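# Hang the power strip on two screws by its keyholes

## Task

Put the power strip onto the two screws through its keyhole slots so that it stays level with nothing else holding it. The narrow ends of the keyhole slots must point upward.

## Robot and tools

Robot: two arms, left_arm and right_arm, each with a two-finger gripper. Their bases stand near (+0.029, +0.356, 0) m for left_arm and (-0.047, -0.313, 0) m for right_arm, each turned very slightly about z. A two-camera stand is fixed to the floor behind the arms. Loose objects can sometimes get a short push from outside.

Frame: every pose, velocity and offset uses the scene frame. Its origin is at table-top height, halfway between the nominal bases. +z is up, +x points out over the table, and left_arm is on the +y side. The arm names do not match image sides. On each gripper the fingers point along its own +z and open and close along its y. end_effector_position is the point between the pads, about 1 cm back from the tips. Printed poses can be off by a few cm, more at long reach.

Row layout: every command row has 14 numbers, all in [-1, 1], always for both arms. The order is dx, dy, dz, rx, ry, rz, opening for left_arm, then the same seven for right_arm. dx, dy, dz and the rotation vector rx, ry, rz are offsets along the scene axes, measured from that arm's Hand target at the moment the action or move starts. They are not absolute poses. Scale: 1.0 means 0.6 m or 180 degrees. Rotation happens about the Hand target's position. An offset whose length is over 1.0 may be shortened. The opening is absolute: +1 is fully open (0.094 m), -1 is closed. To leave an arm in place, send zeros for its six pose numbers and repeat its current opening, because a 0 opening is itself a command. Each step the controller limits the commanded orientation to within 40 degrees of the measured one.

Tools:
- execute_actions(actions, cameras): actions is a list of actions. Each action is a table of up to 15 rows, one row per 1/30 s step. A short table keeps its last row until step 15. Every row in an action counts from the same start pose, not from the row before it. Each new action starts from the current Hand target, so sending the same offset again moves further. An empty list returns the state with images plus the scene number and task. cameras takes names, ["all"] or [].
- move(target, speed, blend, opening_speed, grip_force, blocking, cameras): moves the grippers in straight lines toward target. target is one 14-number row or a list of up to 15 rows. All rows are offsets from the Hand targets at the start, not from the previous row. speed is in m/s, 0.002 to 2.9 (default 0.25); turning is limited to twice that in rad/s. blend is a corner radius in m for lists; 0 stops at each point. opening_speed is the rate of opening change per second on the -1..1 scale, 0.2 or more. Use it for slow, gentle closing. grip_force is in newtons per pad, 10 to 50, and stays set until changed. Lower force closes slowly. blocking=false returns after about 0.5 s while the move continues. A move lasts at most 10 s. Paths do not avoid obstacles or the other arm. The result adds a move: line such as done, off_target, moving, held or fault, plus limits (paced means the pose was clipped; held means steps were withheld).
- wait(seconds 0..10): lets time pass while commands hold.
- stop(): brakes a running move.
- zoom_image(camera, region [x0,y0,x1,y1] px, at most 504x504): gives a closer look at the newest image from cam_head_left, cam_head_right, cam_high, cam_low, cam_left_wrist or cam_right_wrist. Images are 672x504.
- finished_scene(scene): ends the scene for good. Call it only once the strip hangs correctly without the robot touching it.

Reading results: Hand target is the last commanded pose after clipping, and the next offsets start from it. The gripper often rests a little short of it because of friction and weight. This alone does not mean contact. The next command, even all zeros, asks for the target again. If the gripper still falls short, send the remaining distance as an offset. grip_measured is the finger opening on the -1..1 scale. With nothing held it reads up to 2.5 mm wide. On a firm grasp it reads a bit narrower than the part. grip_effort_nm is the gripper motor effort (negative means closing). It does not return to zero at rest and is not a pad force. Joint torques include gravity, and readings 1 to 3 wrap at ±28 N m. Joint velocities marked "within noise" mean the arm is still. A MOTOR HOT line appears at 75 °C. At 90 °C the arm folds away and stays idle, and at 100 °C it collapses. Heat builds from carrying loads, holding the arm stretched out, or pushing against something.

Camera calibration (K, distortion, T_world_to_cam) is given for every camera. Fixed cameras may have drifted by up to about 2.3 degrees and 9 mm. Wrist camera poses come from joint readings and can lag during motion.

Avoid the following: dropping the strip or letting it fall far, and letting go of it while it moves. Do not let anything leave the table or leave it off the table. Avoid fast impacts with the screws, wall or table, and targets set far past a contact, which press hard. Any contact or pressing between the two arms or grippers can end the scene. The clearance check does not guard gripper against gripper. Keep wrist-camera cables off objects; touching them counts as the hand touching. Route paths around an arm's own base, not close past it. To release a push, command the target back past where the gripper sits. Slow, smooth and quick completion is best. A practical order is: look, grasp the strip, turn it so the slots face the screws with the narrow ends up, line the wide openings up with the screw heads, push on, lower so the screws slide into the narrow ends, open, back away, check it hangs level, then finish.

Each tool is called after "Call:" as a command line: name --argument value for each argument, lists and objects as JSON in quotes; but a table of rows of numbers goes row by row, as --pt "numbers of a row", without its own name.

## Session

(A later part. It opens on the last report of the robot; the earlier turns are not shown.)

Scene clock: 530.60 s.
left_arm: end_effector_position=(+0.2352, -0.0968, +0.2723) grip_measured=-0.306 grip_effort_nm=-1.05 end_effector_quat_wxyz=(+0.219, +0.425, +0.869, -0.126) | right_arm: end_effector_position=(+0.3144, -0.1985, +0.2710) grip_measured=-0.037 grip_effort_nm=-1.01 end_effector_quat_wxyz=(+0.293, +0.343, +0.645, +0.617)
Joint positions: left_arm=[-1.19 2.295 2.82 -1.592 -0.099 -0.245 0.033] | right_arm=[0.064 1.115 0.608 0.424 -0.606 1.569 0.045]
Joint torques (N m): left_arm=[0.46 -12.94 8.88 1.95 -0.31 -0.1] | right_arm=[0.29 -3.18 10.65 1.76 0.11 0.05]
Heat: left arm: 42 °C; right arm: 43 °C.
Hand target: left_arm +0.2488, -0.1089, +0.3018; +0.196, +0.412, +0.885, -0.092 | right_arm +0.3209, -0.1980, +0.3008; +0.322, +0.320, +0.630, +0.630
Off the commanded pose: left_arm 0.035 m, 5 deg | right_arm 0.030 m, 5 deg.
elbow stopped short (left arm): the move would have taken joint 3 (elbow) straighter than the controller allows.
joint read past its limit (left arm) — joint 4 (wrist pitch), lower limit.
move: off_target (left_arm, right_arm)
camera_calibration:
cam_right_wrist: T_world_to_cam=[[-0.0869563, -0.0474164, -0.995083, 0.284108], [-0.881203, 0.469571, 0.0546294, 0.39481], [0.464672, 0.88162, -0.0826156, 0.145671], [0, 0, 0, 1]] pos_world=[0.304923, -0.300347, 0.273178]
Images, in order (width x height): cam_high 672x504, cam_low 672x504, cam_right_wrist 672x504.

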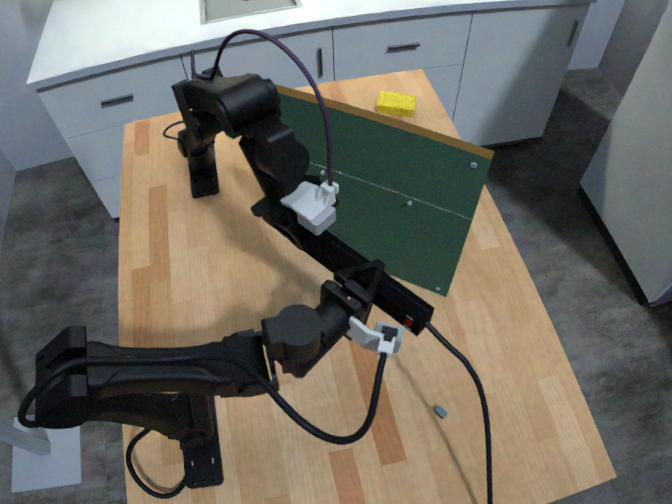

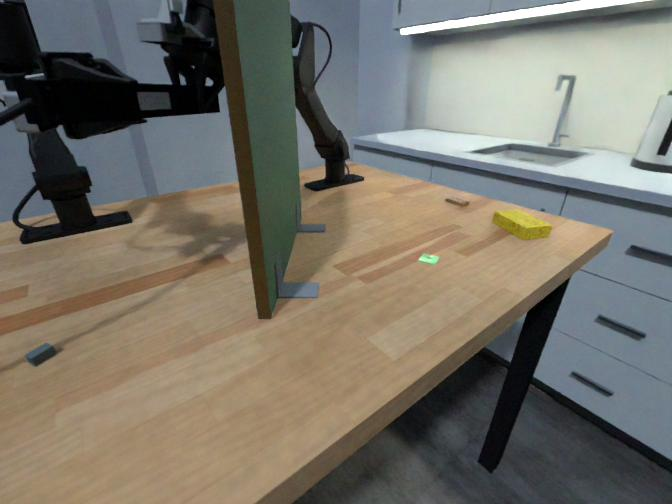

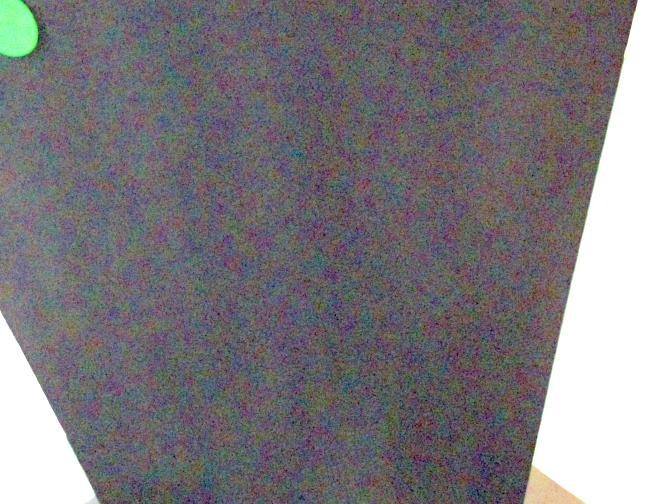

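Call:
move --pt "0 0 0 0 0 0 0.3 0 0 0 0 0 0 -0.15" --pt "-0.08 0.09 0.12 0 0 0 0.3 0 0 0 0 0 0 -0.15" --pt "-0.23 0.36 0.12 0 0 0.12 0.3 0 0 0 0 0 0 -0.15" --speed 0.2 --opening_speed 1 --cameras '["cam_right_wrist","cam_low","cam_high","cam_head_left","cam_head_right"]'

Scene clock: 541.90 s.
left_arm: end_effector_position=(+0.1095, +0.1058, +0.3741) grip_measured=+0.298 grip_effort_nm=0.09 end_effector_quat_wxyz=(+0.274, +0.261, +0.901, -0.212) | right_arm: end_effector_position=(+0.3158, -0.2010, +0.2592) grip_measured=-0.042 grip_effort_nm=-1.03 end_effector_quat_wxyz=(+0.277, +0.369, +0.647, +0.606)
Joint positions: left_arm=[-1.512 1.317 1.955 -1.583 -0.354 -0.823 0.061] | right_arm=[0.064 1.119 0.608 0.378 -0.589 1.586 0.045]
Joint torques (N m): left_arm=[-0.21 -3.08 3.52 1.4 -0.27 -0.05] | right_arm=[0.36 -3.99 10.59 2.17 -0.05 -0.2]
Heat: left arm: 42 °C; right arm: 44 °C.
Hand target: left_arm +0.1109, +0.1071, +0.3738; +0.209, +0.239, +0.947, -0.053 | right_arm +0.3209, -0.1980, +0.3008; +0.322, +0.320, +0.630, +0.630
Off the commanded pose: left_arm 0.002 m, 20 deg | right_arm 0.042 m, 8 deg.
elbow stopped short (left arm): the move would have taken joint 3 (elbow) straighter than the controller allows.
joint read past its limit (left arm) — joint 4 (wrist pitch), lower limit.
joint sent to its limit (left arm) — joint 4 (wrist pitch), lower limit. The joint targets are off in orientation, not in position.
move: off_target (left_arm, right_arm)
camera_calibration:
cam_right_wrist: T_world_to_cam=[[-0.14801, -0.0348904, -0.98837, 0.292427], [-0.867257, 0.484925, 0.112755, 0.381462], [0.475351, 0.873859, -0.102033, 0.146395], [0, 0, 0, 1]] pos_world=[0.304519, -0.302706, 0.260952]
Images, in order (width x height): cam_head_left 672x504, cam_head_right 672x504, cam_high 672x504, cam_low 672x504, cam_right_wrist 672x504.

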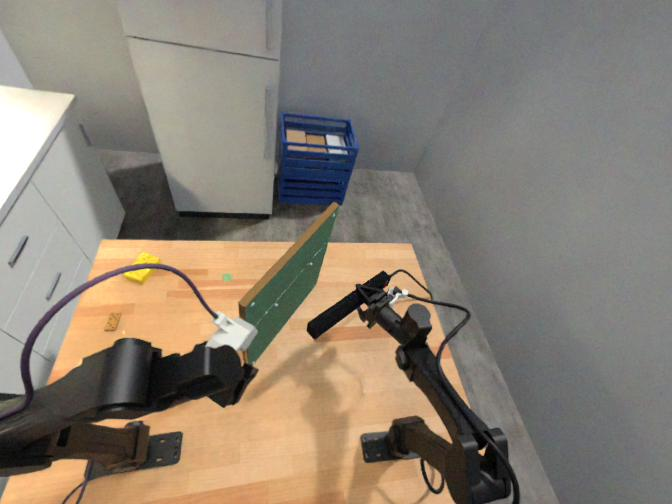

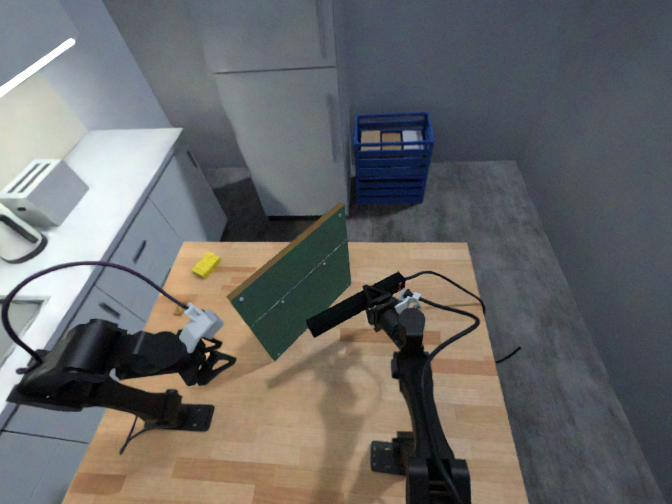

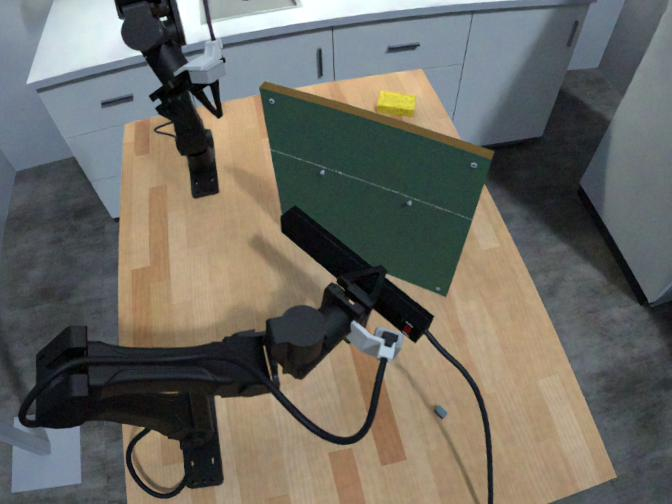

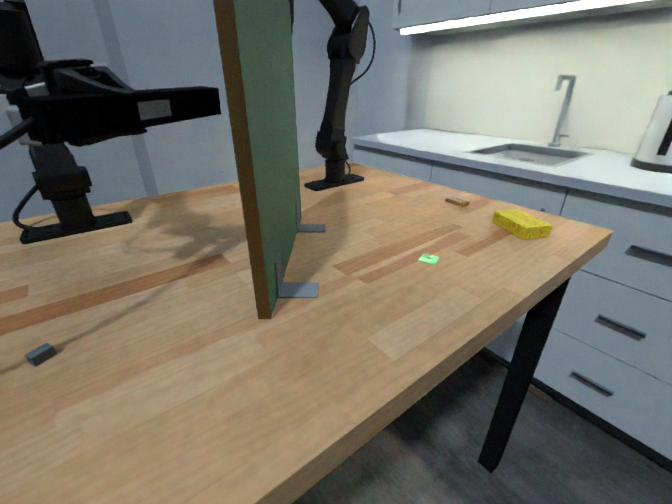

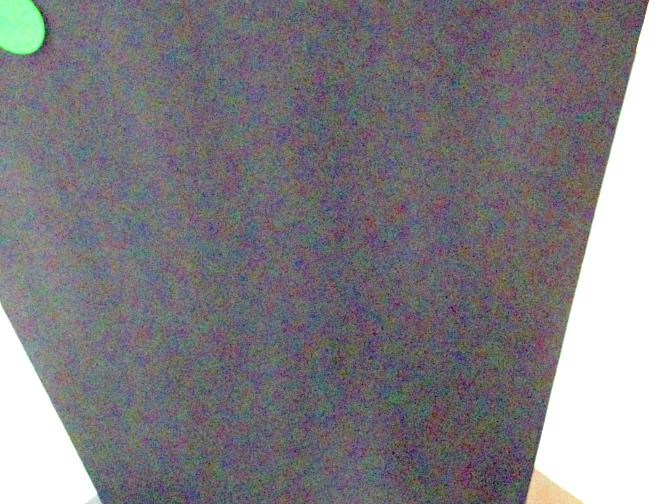

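Call:
move --target '[-0.1,0.05,0,0,0,0,0.3,0.0,0.1,0.05,-0.0004,-0.02,0.093,-0.15]' --speed 0.12 --cameras '["cam_low","cam_high","cam_head_left","cam_head_right"]'

Call:
zoom_image --camera "cam_head_left" --region '[230, 200, 420, 360]'

Call:
zoom_image --camera "cam_head_right" --region '[220, 190, 420, 360]'

Call:
zoom_image --camera "cam_high" --region '[250, 70, 500, 320]'

Scene clock: 564.80 s.
left_arm: end_effector_position=(+0.0503, +0.1347, +0.3737) grip_measured=+0.298 grip_effort_nm=0.09 end_effector_quat_wxyz=(+0.226, +0.279, +0.887, -0.290) | right_arm: end_effector_position=(+0.3189, -0.1511, +0.2732) grip_measured=-0.043 grip_effort_nm=-1.03 end_effector_quat_wxyz=(+0.199, +0.294, +0.680, +0.642)
Joint positions: left_arm=[-1.792 1.148 1.83 -1.583 -0.377 -1.04 0.061] | right_arm=[0.133 1.256 0.737 0.386 -0.758 1.587 0.045]
Joint torques (N m): left_arm=[-0.23 -1.94 3.33 1.46 -0.21 -0.03] | right_arm=[1.29 -4.62 12.48 2.45 -0.46 -0.36]
Heat: left arm: 39 °C; right arm: 45 °C.
Hand target: left_arm +0.0509, +0.1371, +0.3738; +0.209, +0.239, +0.947, -0.053 | right_arm +0.3209, -0.1379, +0.3308; +0.246, +0.205, +0.660, +0.680
Off the commanded pose: left_arm 0.002 m, 29 deg | right_arm 0.059 m, 13 deg.
joint read past its limit (left arm) — joint 4 (wrist pitch), lower limit.
joint sent to its limit (left arm) — joint 4 (wrist pitch), lower limit. The joint targets are off in orientation, not in position.
move: off_target (left_arm, right_arm)
Images, in order (width x height): cam_head_left 672x504, cam_head_right 672x504, cam_high 672x504, cam_low 672x504.

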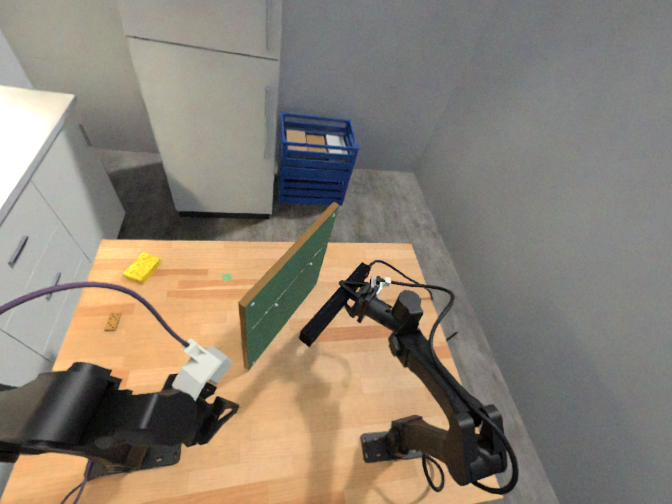

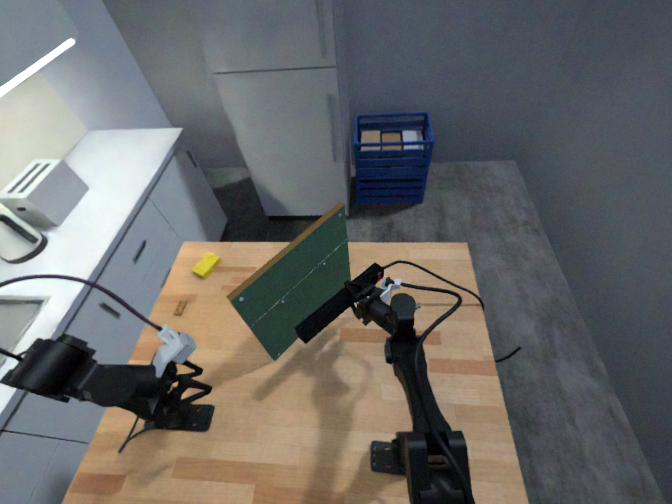

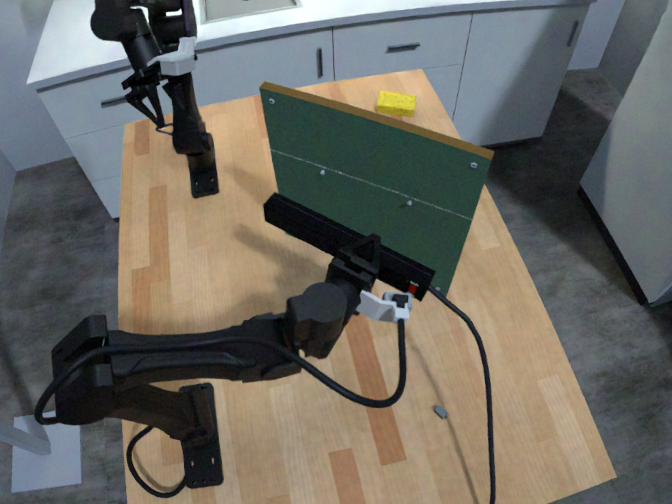

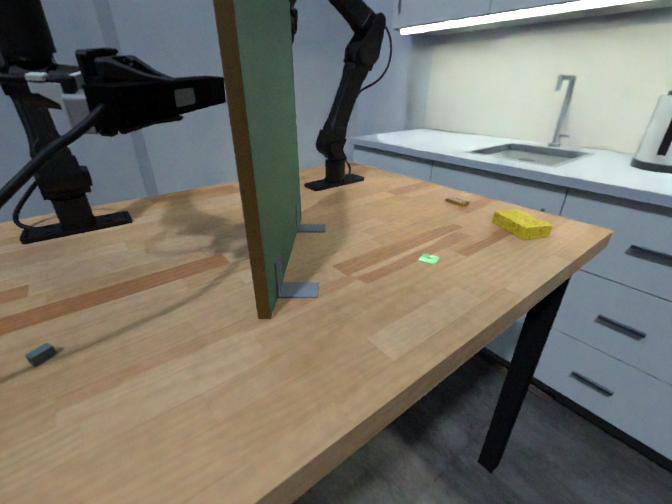

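Scaled by 2.653.

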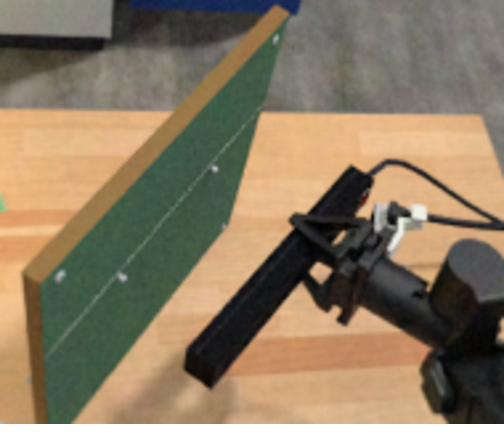

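Scaled by 2.520.

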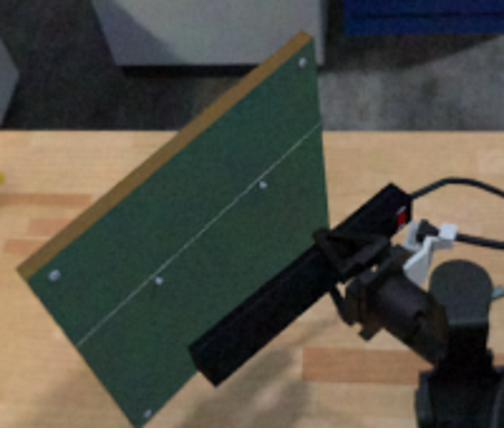

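Scaled by 2.016.

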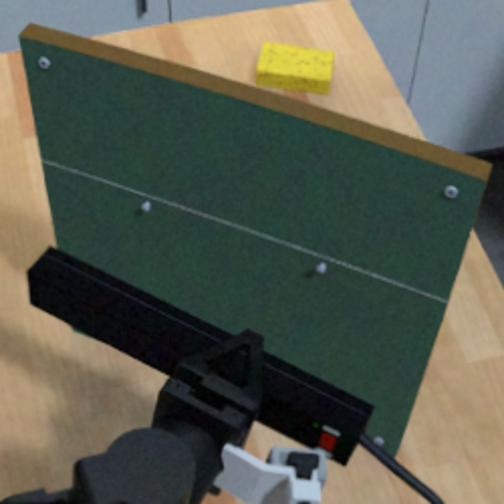

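Call:
move --target '[0,0,0,0,0,0,0.3,0.053,0.127,0.012,0.007,-0.005,0.038,-0.15]' --speed 0.1 --cameras '["cam_low","cam_high","cam_head_left","cam_head_right","cam_left_wrist"]'

Call:
zoom_image --camera "cam_head_left" --region '[230, 200, 420, 360]'

Call:
zoom_image --camera "cam_head_right" --region '[220, 190, 420, 360]'

Call:
zoom_image --camera "cam_high" --region '[250, 70, 500, 320]'

Scene clock: 603.97 s.
left_arm: end_effector_position=(+0.0501, +0.1347, +0.3737) grip_measured=+0.298 grip_effort_nm=0.09 end_effector_quat_wxyz=(+0.226, +0.279, +0.887, -0.291) | right_arm: end_effector_position=(+0.3514, -0.0783, +0.2765) grip_measured=-0.068 grip_effort_nm=-1.03 end_effector_quat_wxyz=(+0.160, +0.253, +0.692, +0.657)
Joint positions: left_arm=[-1.792 1.148 1.83 -1.583 -0.377 -1.041 0.061] | right_arm=[0.309 1.504 0.931 0.461 -0.702 1.61 0.044]
Joint torques (N m): left_arm=[-0.2 -1.95 3.33 1.46 -0.2 -0.06] | right_arm=[1.78 -6.24 12.62 2.53 -0.39 -0.3]
Heat: left arm: 38 °C; right arm: 53 °C.
Hand target: left_arm +0.0512, +0.1367, +0.3733; +0.228, +0.276, +0.887, -0.292 (not the last commanded pose) | right_arm +0.3528, -0.0617, +0.3380; +0.208, +0.163, +0.661, +0.702
Off the commanded pose: left_arm 0.003 m, 29 deg | right_arm 0.064 m, 13 deg.
joint read past its limit (left arm) — joint 4 (wrist pitch), lower limit.
joint sent to its limit (left arm) — joint 4 (wrist pitch), lower limit.
move: off_target (left_arm, right_arm)
camera_calibration:
cam_left_wrist: T_world_to_cam=[[-0.639479, -0.660369, 0.393673, -0.0250832], [-0.760386, 0.61885, -0.197073, 0.0632343], [-0.113484, -0.425368, -0.897877, 0.48769], [0, 0, 0, 1]] pos_world=[0.0873873, 0.151751, 0.460222]
Images, in order (width x height): cam_head_left 672x504, cam_head_right 672x504, cam_high 672x504, cam_low 672x504, cam_left_wrist 672x504.

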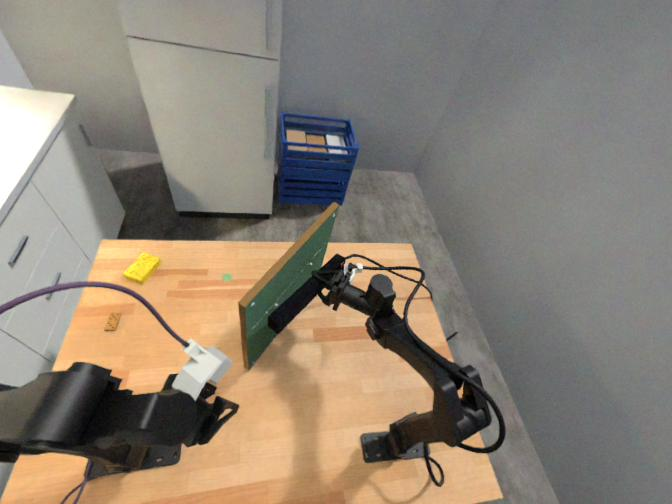

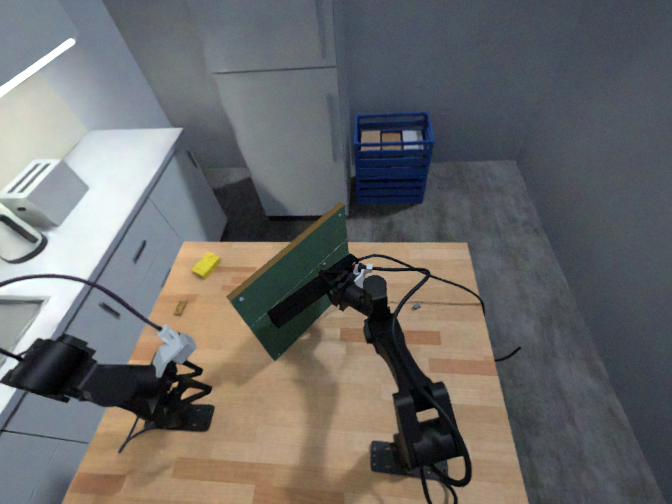

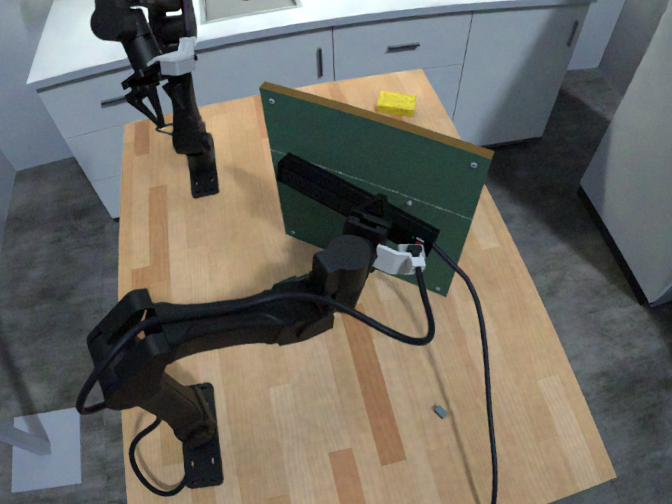

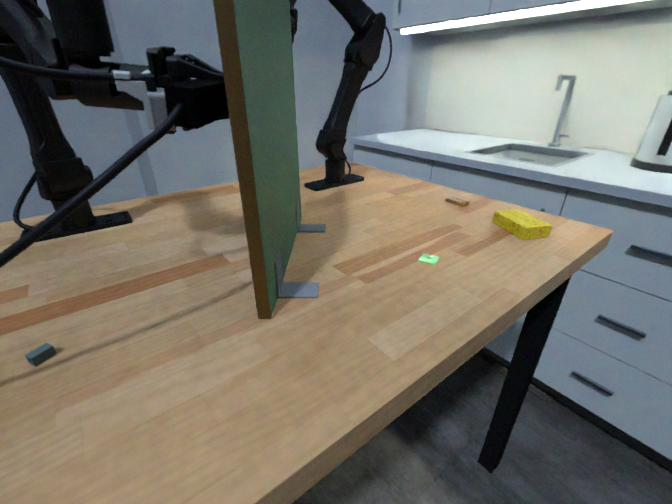

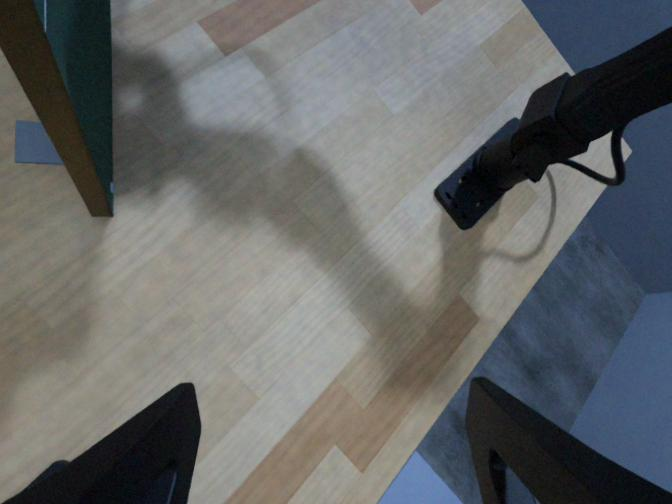

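Scaled by 2.653.

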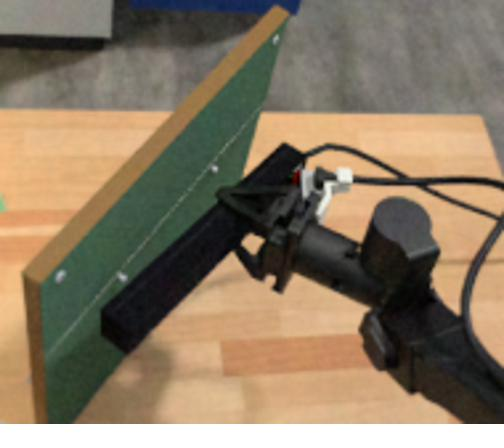

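Scaled by 2.520.

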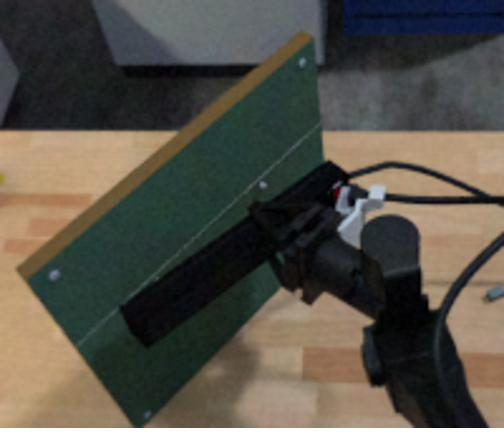

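Scaled by 2.016.

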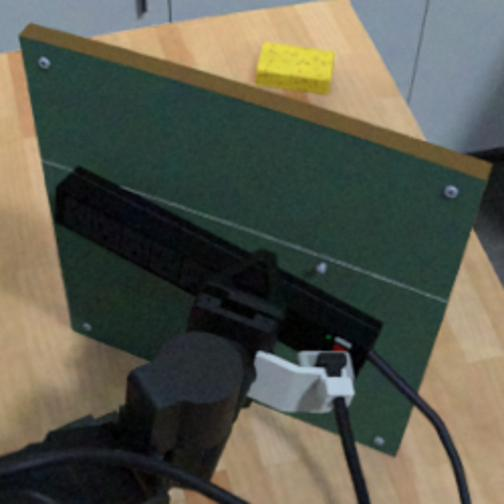

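Call:
move --pt "0 0 0 0 0 0 0.3 -0.045 -0.04 0.007 0 0 0 -0.3" --pt "0 0 0 0 0 0 0.3 -0.045 -0.04 0.007 0 0 0.041 -0.3" --speed 0.1 --cameras '["cam_high","cam_head_left","cam_head_right"]'

Call:
zoom_image --camera "cam_head_left" --region '[240, 220, 390, 345]'

Call:
zoom_image --camera "cam_head_right" --region '[240, 220, 390, 345]'

Call:
zoom_image --camera "cam_high" --region '[250, 70, 500, 320]'

Scene clock: 623.93 s.
left_arm: end_effector_position=(+0.0501, +0.1347, +0.3737) grip_measured=+0.298 grip_effort_nm=0.09 end_effector_quat_wxyz=(+0.226, +0.279, +0.887, -0.291) | right_arm: end_effector_position=(+0.3318, -0.0950, +0.2964) grip_measured=-0.068 grip_effort_nm=-1.02 end_effector_quat_wxyz=(+0.122, +0.209, +0.690, +0.682)
Joint positions: left_arm=[-1.792 1.148 1.83 -1.583 -0.377 -1.041 0.061] | right_arm=[0.222 1.46 0.927 0.468 -0.91 1.635 0.044]
Joint torques (N m): left_arm=[-0.21 -1.94 3.3 1.46 -0.2 -0.04] | right_arm=[0.62 -6.11 10.91 2.37 -0.53 -0.26]
Heat: left arm: 38 °C; right arm: 53 °C.
Hand target: left_arm +0.0512, +0.1367, +0.3733; +0.228, +0.276, +0.887, -0.292 | right_arm +0.3258, -0.0858, +0.3422; +0.163, +0.120, +0.671, +0.714
Off the commanded pose: left_arm 0.002 m, 0 deg | right_arm 0.047 m, 12 deg.
joint read past its limit (left arm) — joint 4 (wrist pitch), lower limit.
joint sent to its limit (left arm) — joint 4 (wrist pitch), lower limit. The joint targets still meet the commanded pose.
move: off_target (right_arm)
Images, in order (width x height): cam_head_left 672x504, cam_head_right 672x504, cam_high 672x504.

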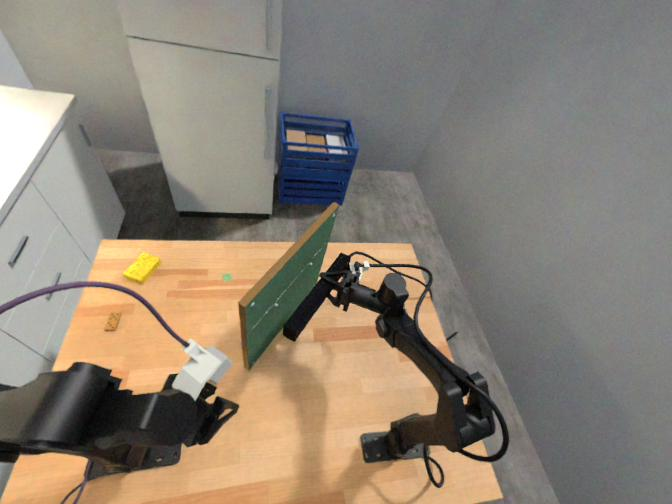

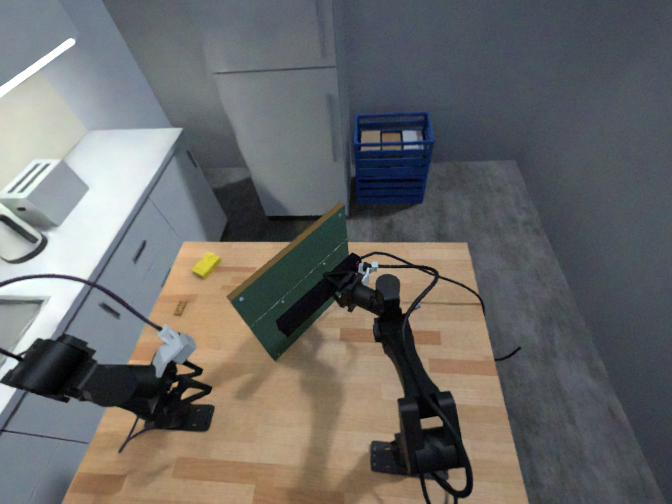

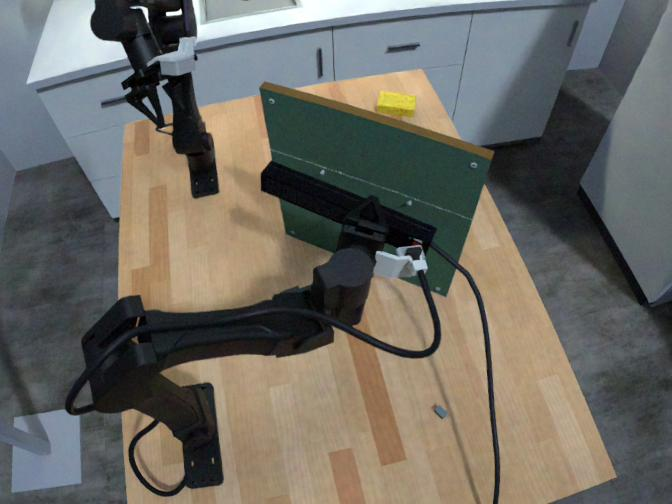

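Scaled by 3.360.

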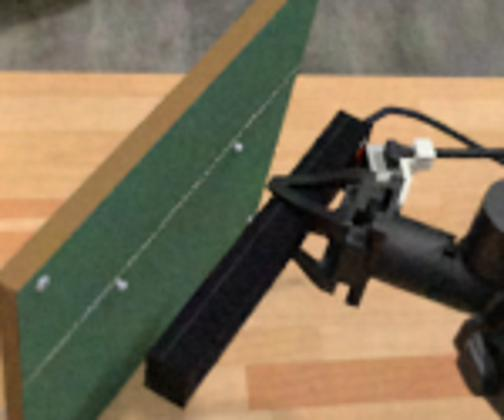

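Scaled by 3.360.

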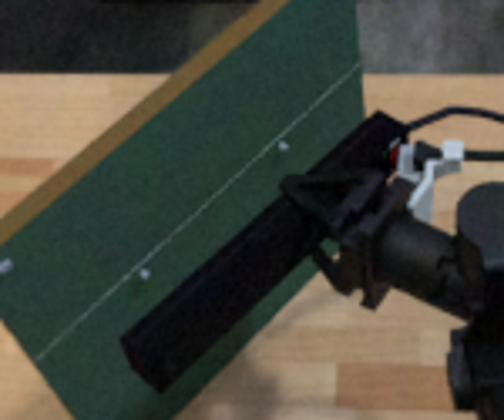

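Scaled by 2.016.

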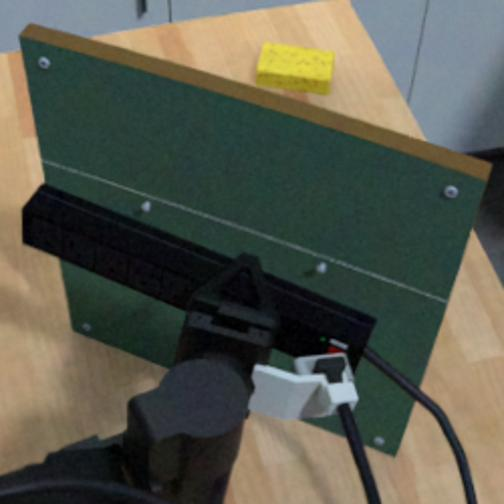

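Call:
move --target '[0,0,0,0,0,0,0.3,0.03,0.04,-0.026,-0.0087,-0.0113,0,-0.3]' --speed 0.1 --cameras '["cam_high","cam_head_left","cam_head_right"]'

Call:
zoom_image --camera "cam_head_left" --region '[240, 220, 390, 345]'

Call:
zoom_image --camera "cam_head_right" --region '[240, 220, 390, 345]'

Call:
zoom_image --camera "cam_high" --region '[250, 70, 500, 320]'

Scene clock: 651.13 s.
left_arm: end_effector_position=(+0.0501, +0.1347, +0.3737) grip_measured=+0.298 grip_effort_nm=0.09 end_effector_quat_wxyz=(+0.226, +0.279, +0.887, -0.291) | right_arm: end_effector_position=(+0.3438, -0.0761, +0.2757) grip_measured=-0.068 grip_effort_nm=-1.02 end_effector_quat_wxyz=(+0.125, +0.197, +0.700, +0.675)
Joint positions: left_arm=[-1.792 1.148 1.83 -1.583 -0.377 -1.041 0.061] | right_arm=[0.269 1.55 0.946 0.513 -0.876 1.592 0.044]
Joint torques (N m): left_arm=[-0.18 -1.95 3.28 1.46 -0.21 -0.06] | right_arm=[1.84 -6.28 12.22 2.32 -0.37 -0.45]
Heat: left arm: 38 °C; right arm: 53 °C.
Hand target: left_arm +0.0512, +0.1367, +0.3733; +0.228, +0.276, +0.887, -0.292 | right_arm +0.3437, -0.0617, +0.3267; +0.176, +0.105, +0.677, +0.707
Off the commanded pose: left_arm 0.002 m, 0 deg | right_arm 0.053 m, 13 deg.
joint read past its limit (left arm) — joint 4 (wrist pitch), lower limit.
joint sent to its limit (left arm) — joint 4 (wrist pitch), lower limit. The joint targets still meet the commanded pose.
move: off_target (right_arm)
Images, in order (width x height): cam_head_left 672x504, cam_head_right 672x504, cam_high 672x504.

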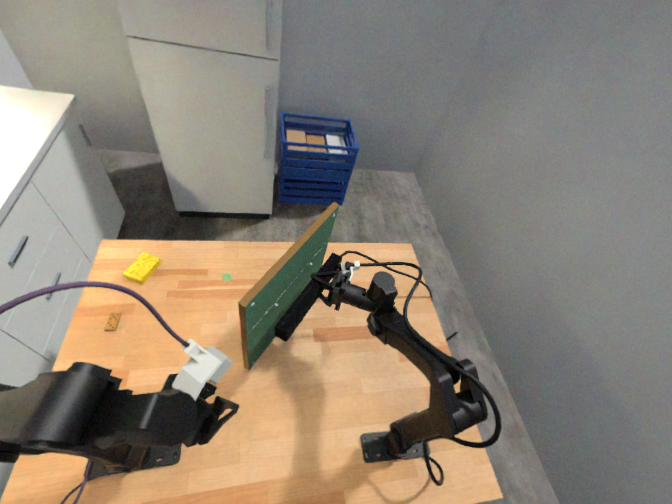

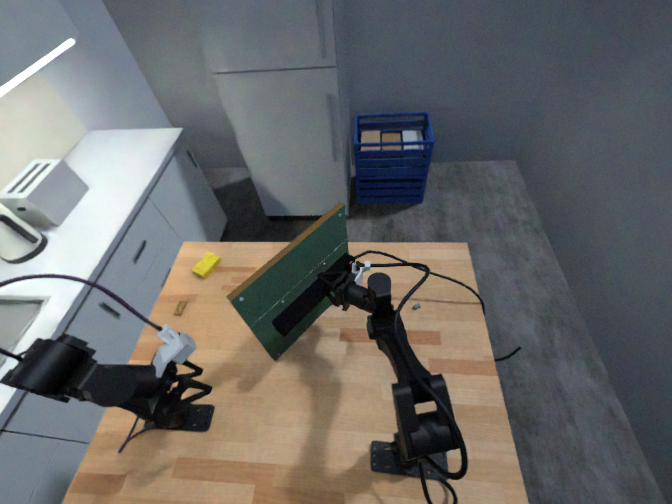

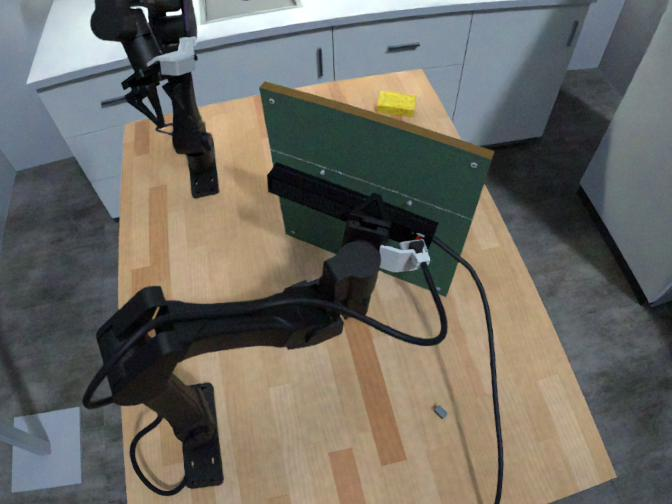

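Scaled by 3.360.

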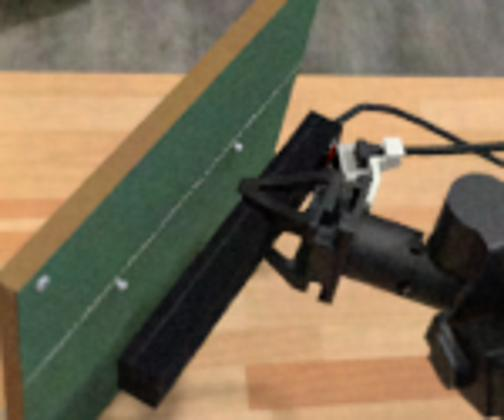

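Scaled by 3.360.

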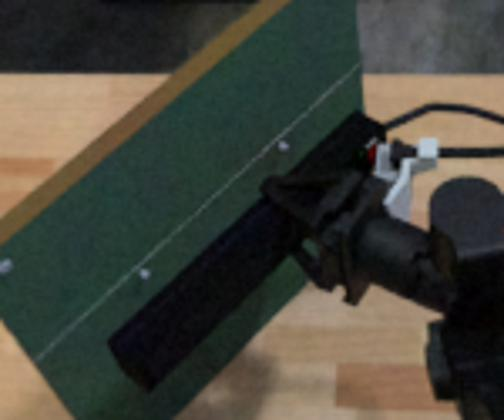

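Scaled by 2.016.

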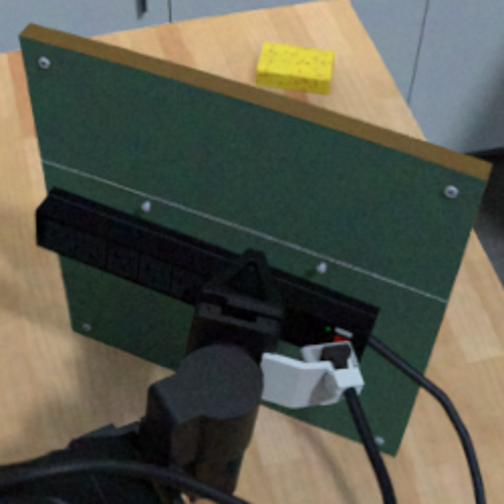

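Call:
move --target '[0,0,0,0,0,0,0.3,0.051,0.066,0.008,-0.005,-0.0065,0,-0.3]' --speed 0.06 --cameras '["cam_high","cam_head_left","cam_head_right"]'

Call:
zoom_image --camera "cam_head_left" --region '[240, 220, 390, 345]'

Call:
zoom_image --camera "cam_head_right" --region '[240, 220, 390, 345]'

Call:
zoom_image --camera "cam_high" --region '[250, 70, 500, 320]'

Scene clock: 666.00 s.
left_arm: end_effector_position=(+0.0501, +0.1347, +0.3737) grip_measured=+0.298 grip_effort_nm=0.09 end_effector_quat_wxyz=(+0.226, +0.279, +0.887, -0.291) | right_arm: end_effector_position=(+0.3645, -0.0523, +0.2760) grip_measured=-0.068 grip_effort_nm=-1.02 end_effector_quat_wxyz=(+0.125, +0.184, +0.710, +0.669)
Joint positions: left_arm=[-1.792 1.148 1.83 -1.583 -0.377 -1.041 0.061] | right_arm=[0.315 1.653 1.072 0.468 -0.848 1.555 0.044]
Joint torques (N m): left_arm=[-0.21 -1.94 3.33 1.46 -0.19 -0.05] | right_arm=[4.98 -5.48 15.1 2.38 0.09 -0.38]
Heat: left arm: 37 °C; right arm: 53 °C.
Hand target: left_arm +0.0512, +0.1367, +0.3733; +0.228, +0.276, +0.887, -0.292 | right_arm +0.3743, -0.0222, +0.3314; +0.184, +0.096, +0.681, +0.702
Off the commanded pose: left_arm 0.002 m, 0 deg | right_arm 0.064 m, 13 deg.
joint read past its limit (left arm) — joint 4 (wrist pitch), lower limit.
joint sent to its limit (left arm) — joint 4 (wrist pitch), lower limit. The joint targets still meet the commanded pose.
move: off_target (right_arm)
Images, in order (width x height): cam_head_left 672x504, cam_head_right 672x504, cam_high 672x504.

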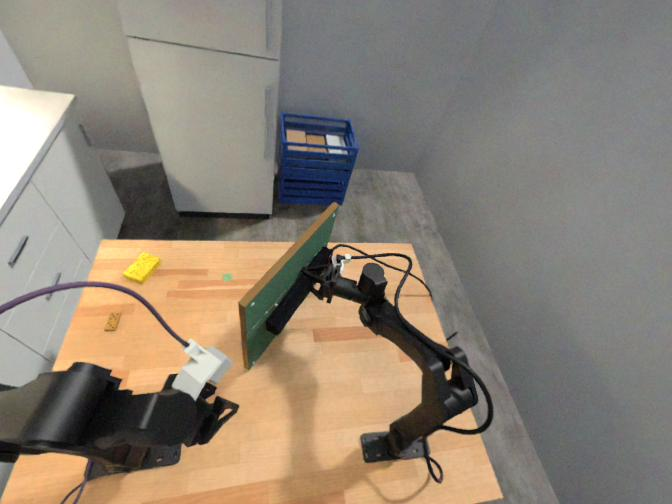

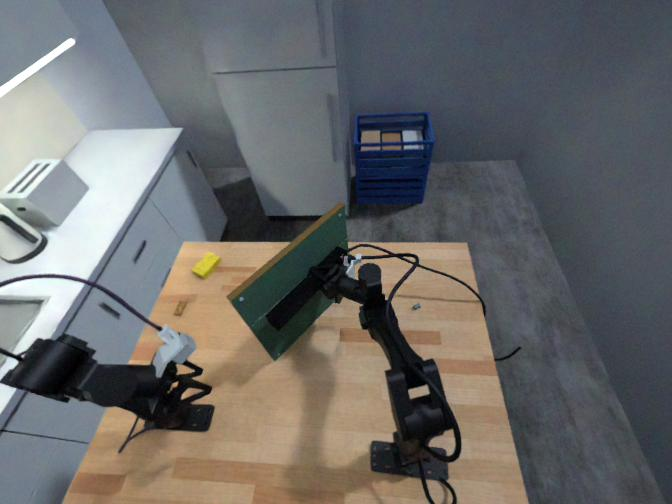

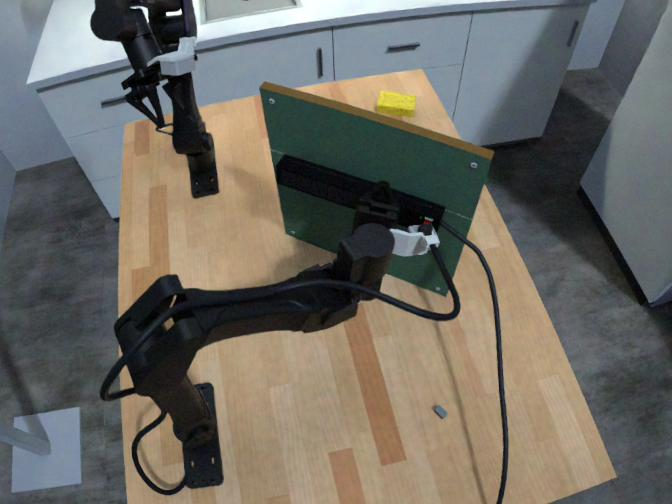

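Scaled by 3.360.

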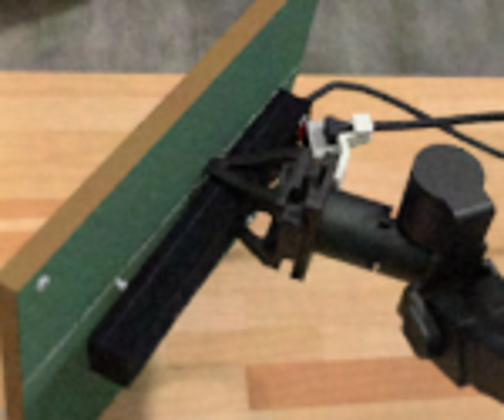

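Scaled by 3.360.

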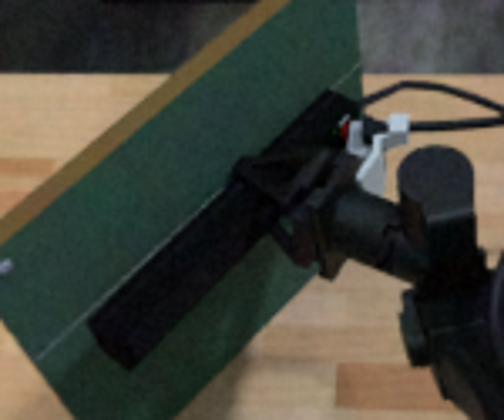

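Scaled by 2.016.

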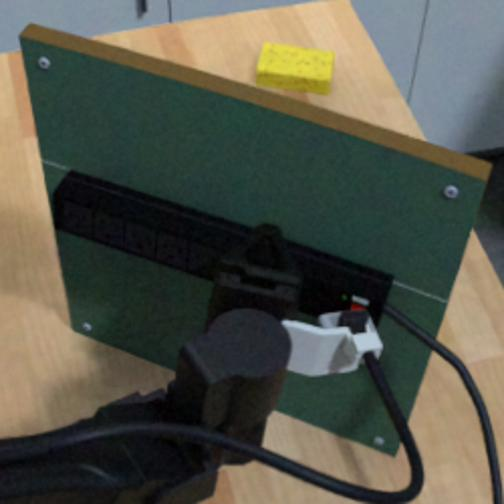

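Call:
move --target '[0,0,0,0,0,0,0.3,-0.045,-0.06,0,0,0,0,-0.3]' --speed 0.08 --cameras '["cam_high","cam_head_left","cam_head_right"]'

Call:
zoom_image --camera "cam_head_left" --region '[240, 220, 390, 345]'

Call:
zoom_image --camera "cam_head_right" --region '[240, 220, 390, 345]'

Call:
zoom_image --camera "cam_high" --region '[250, 70, 500, 320]'

Scene clock: 690.37 s.
left_arm: end_effector_position=(+0.0501, +0.1347, +0.3737) grip_measured=+0.298 grip_effort_nm=0.09 end_effector_quat_wxyz=(+0.226, +0.279, +0.887, -0.291) | right_arm: end_effector_position=(+0.3664, -0.0612, +0.2831) grip_measured=-0.068 grip_effort_nm=-1.02 end_effector_quat_wxyz=(+0.135, +0.182, +0.706, +0.671)
Joint positions: left_arm=[-1.792 1.148 1.83 -1.583 -0.377 -1.041 0.061] | right_arm=[0.293 1.639 1.072 0.472 -0.858 1.552 0.044]
Joint torques (N m): left_arm=[-0.17 -1.94 3.3 1.46 -0.2 -0.06] | right_arm=[0.47 -11.88 6.6 2.33 -0.47 -0.43]
Heat: left arm: 37 °C; right arm: 55 °C.
Hand target: left_arm +0.0512, +0.1367, +0.3733; +0.228, +0.276, +0.887, -0.292 | right_arm +0.3473, -0.0581, +0.3313; +0.184, +0.096, +0.681, +0.702
Off the commanded pose: left_arm 0.002 m, 0 deg | right_arm 0.052 m, 12 deg.
joint read past its limit (left arm) — joint 4 (wrist pitch), lower limit.
joint sent to its limit (left arm) — joint 4 (wrist pitch), lower limit. The joint targets still meet the commanded pose.
move: off_target (right_arm)
Images, in order (width x height): cam_head_left 672x504, cam_head_right 672x504, cam_high 672x504.

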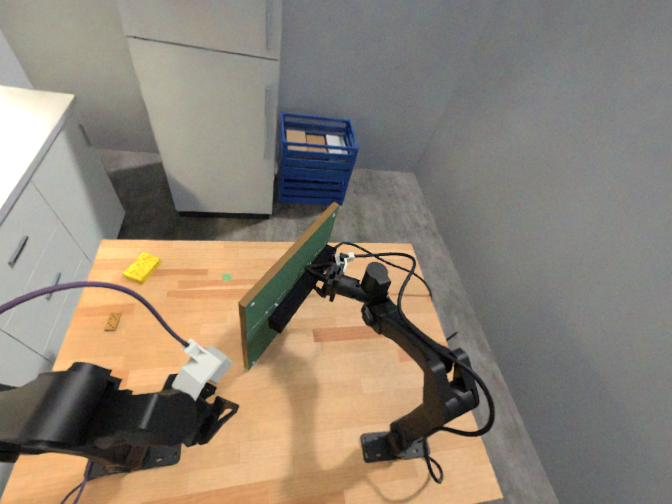

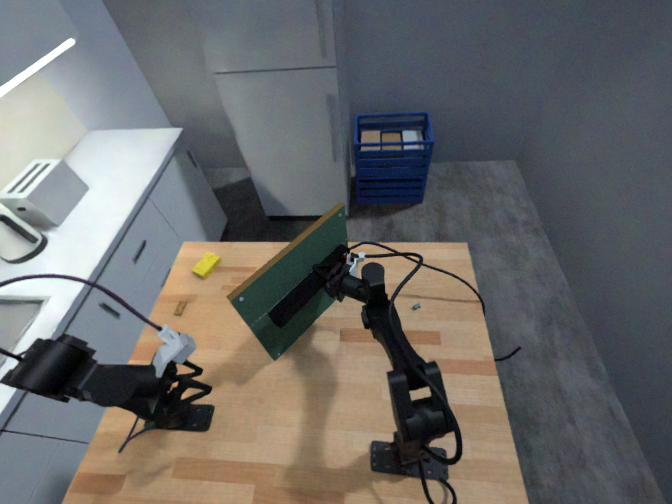

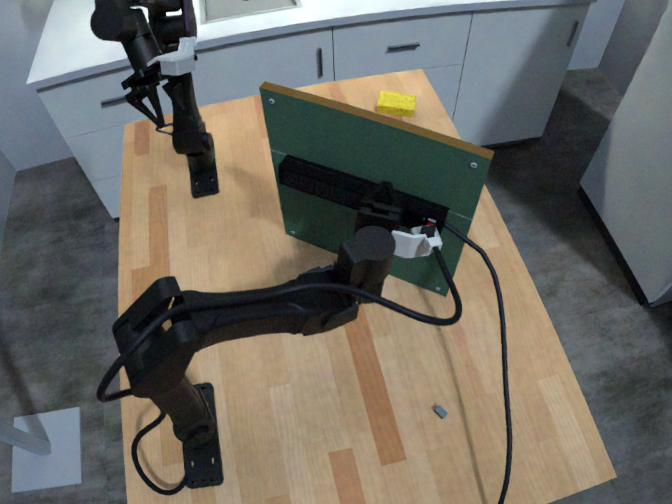

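Scaled by 3.360.

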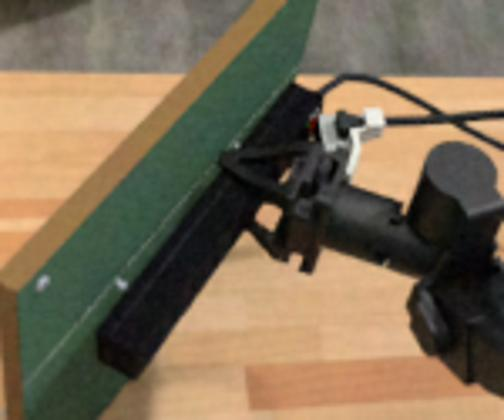

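Scaled by 3.360.

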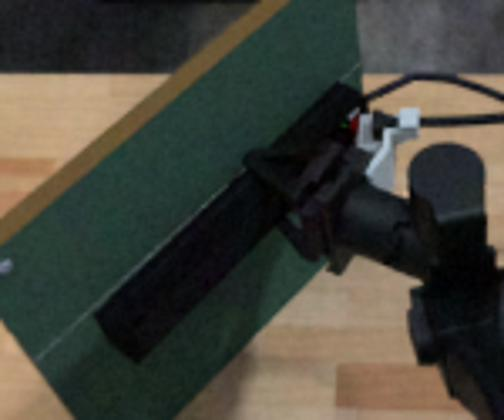

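Scaled by 2.016.

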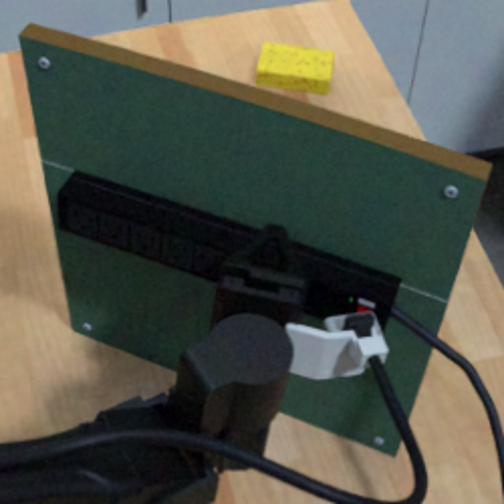

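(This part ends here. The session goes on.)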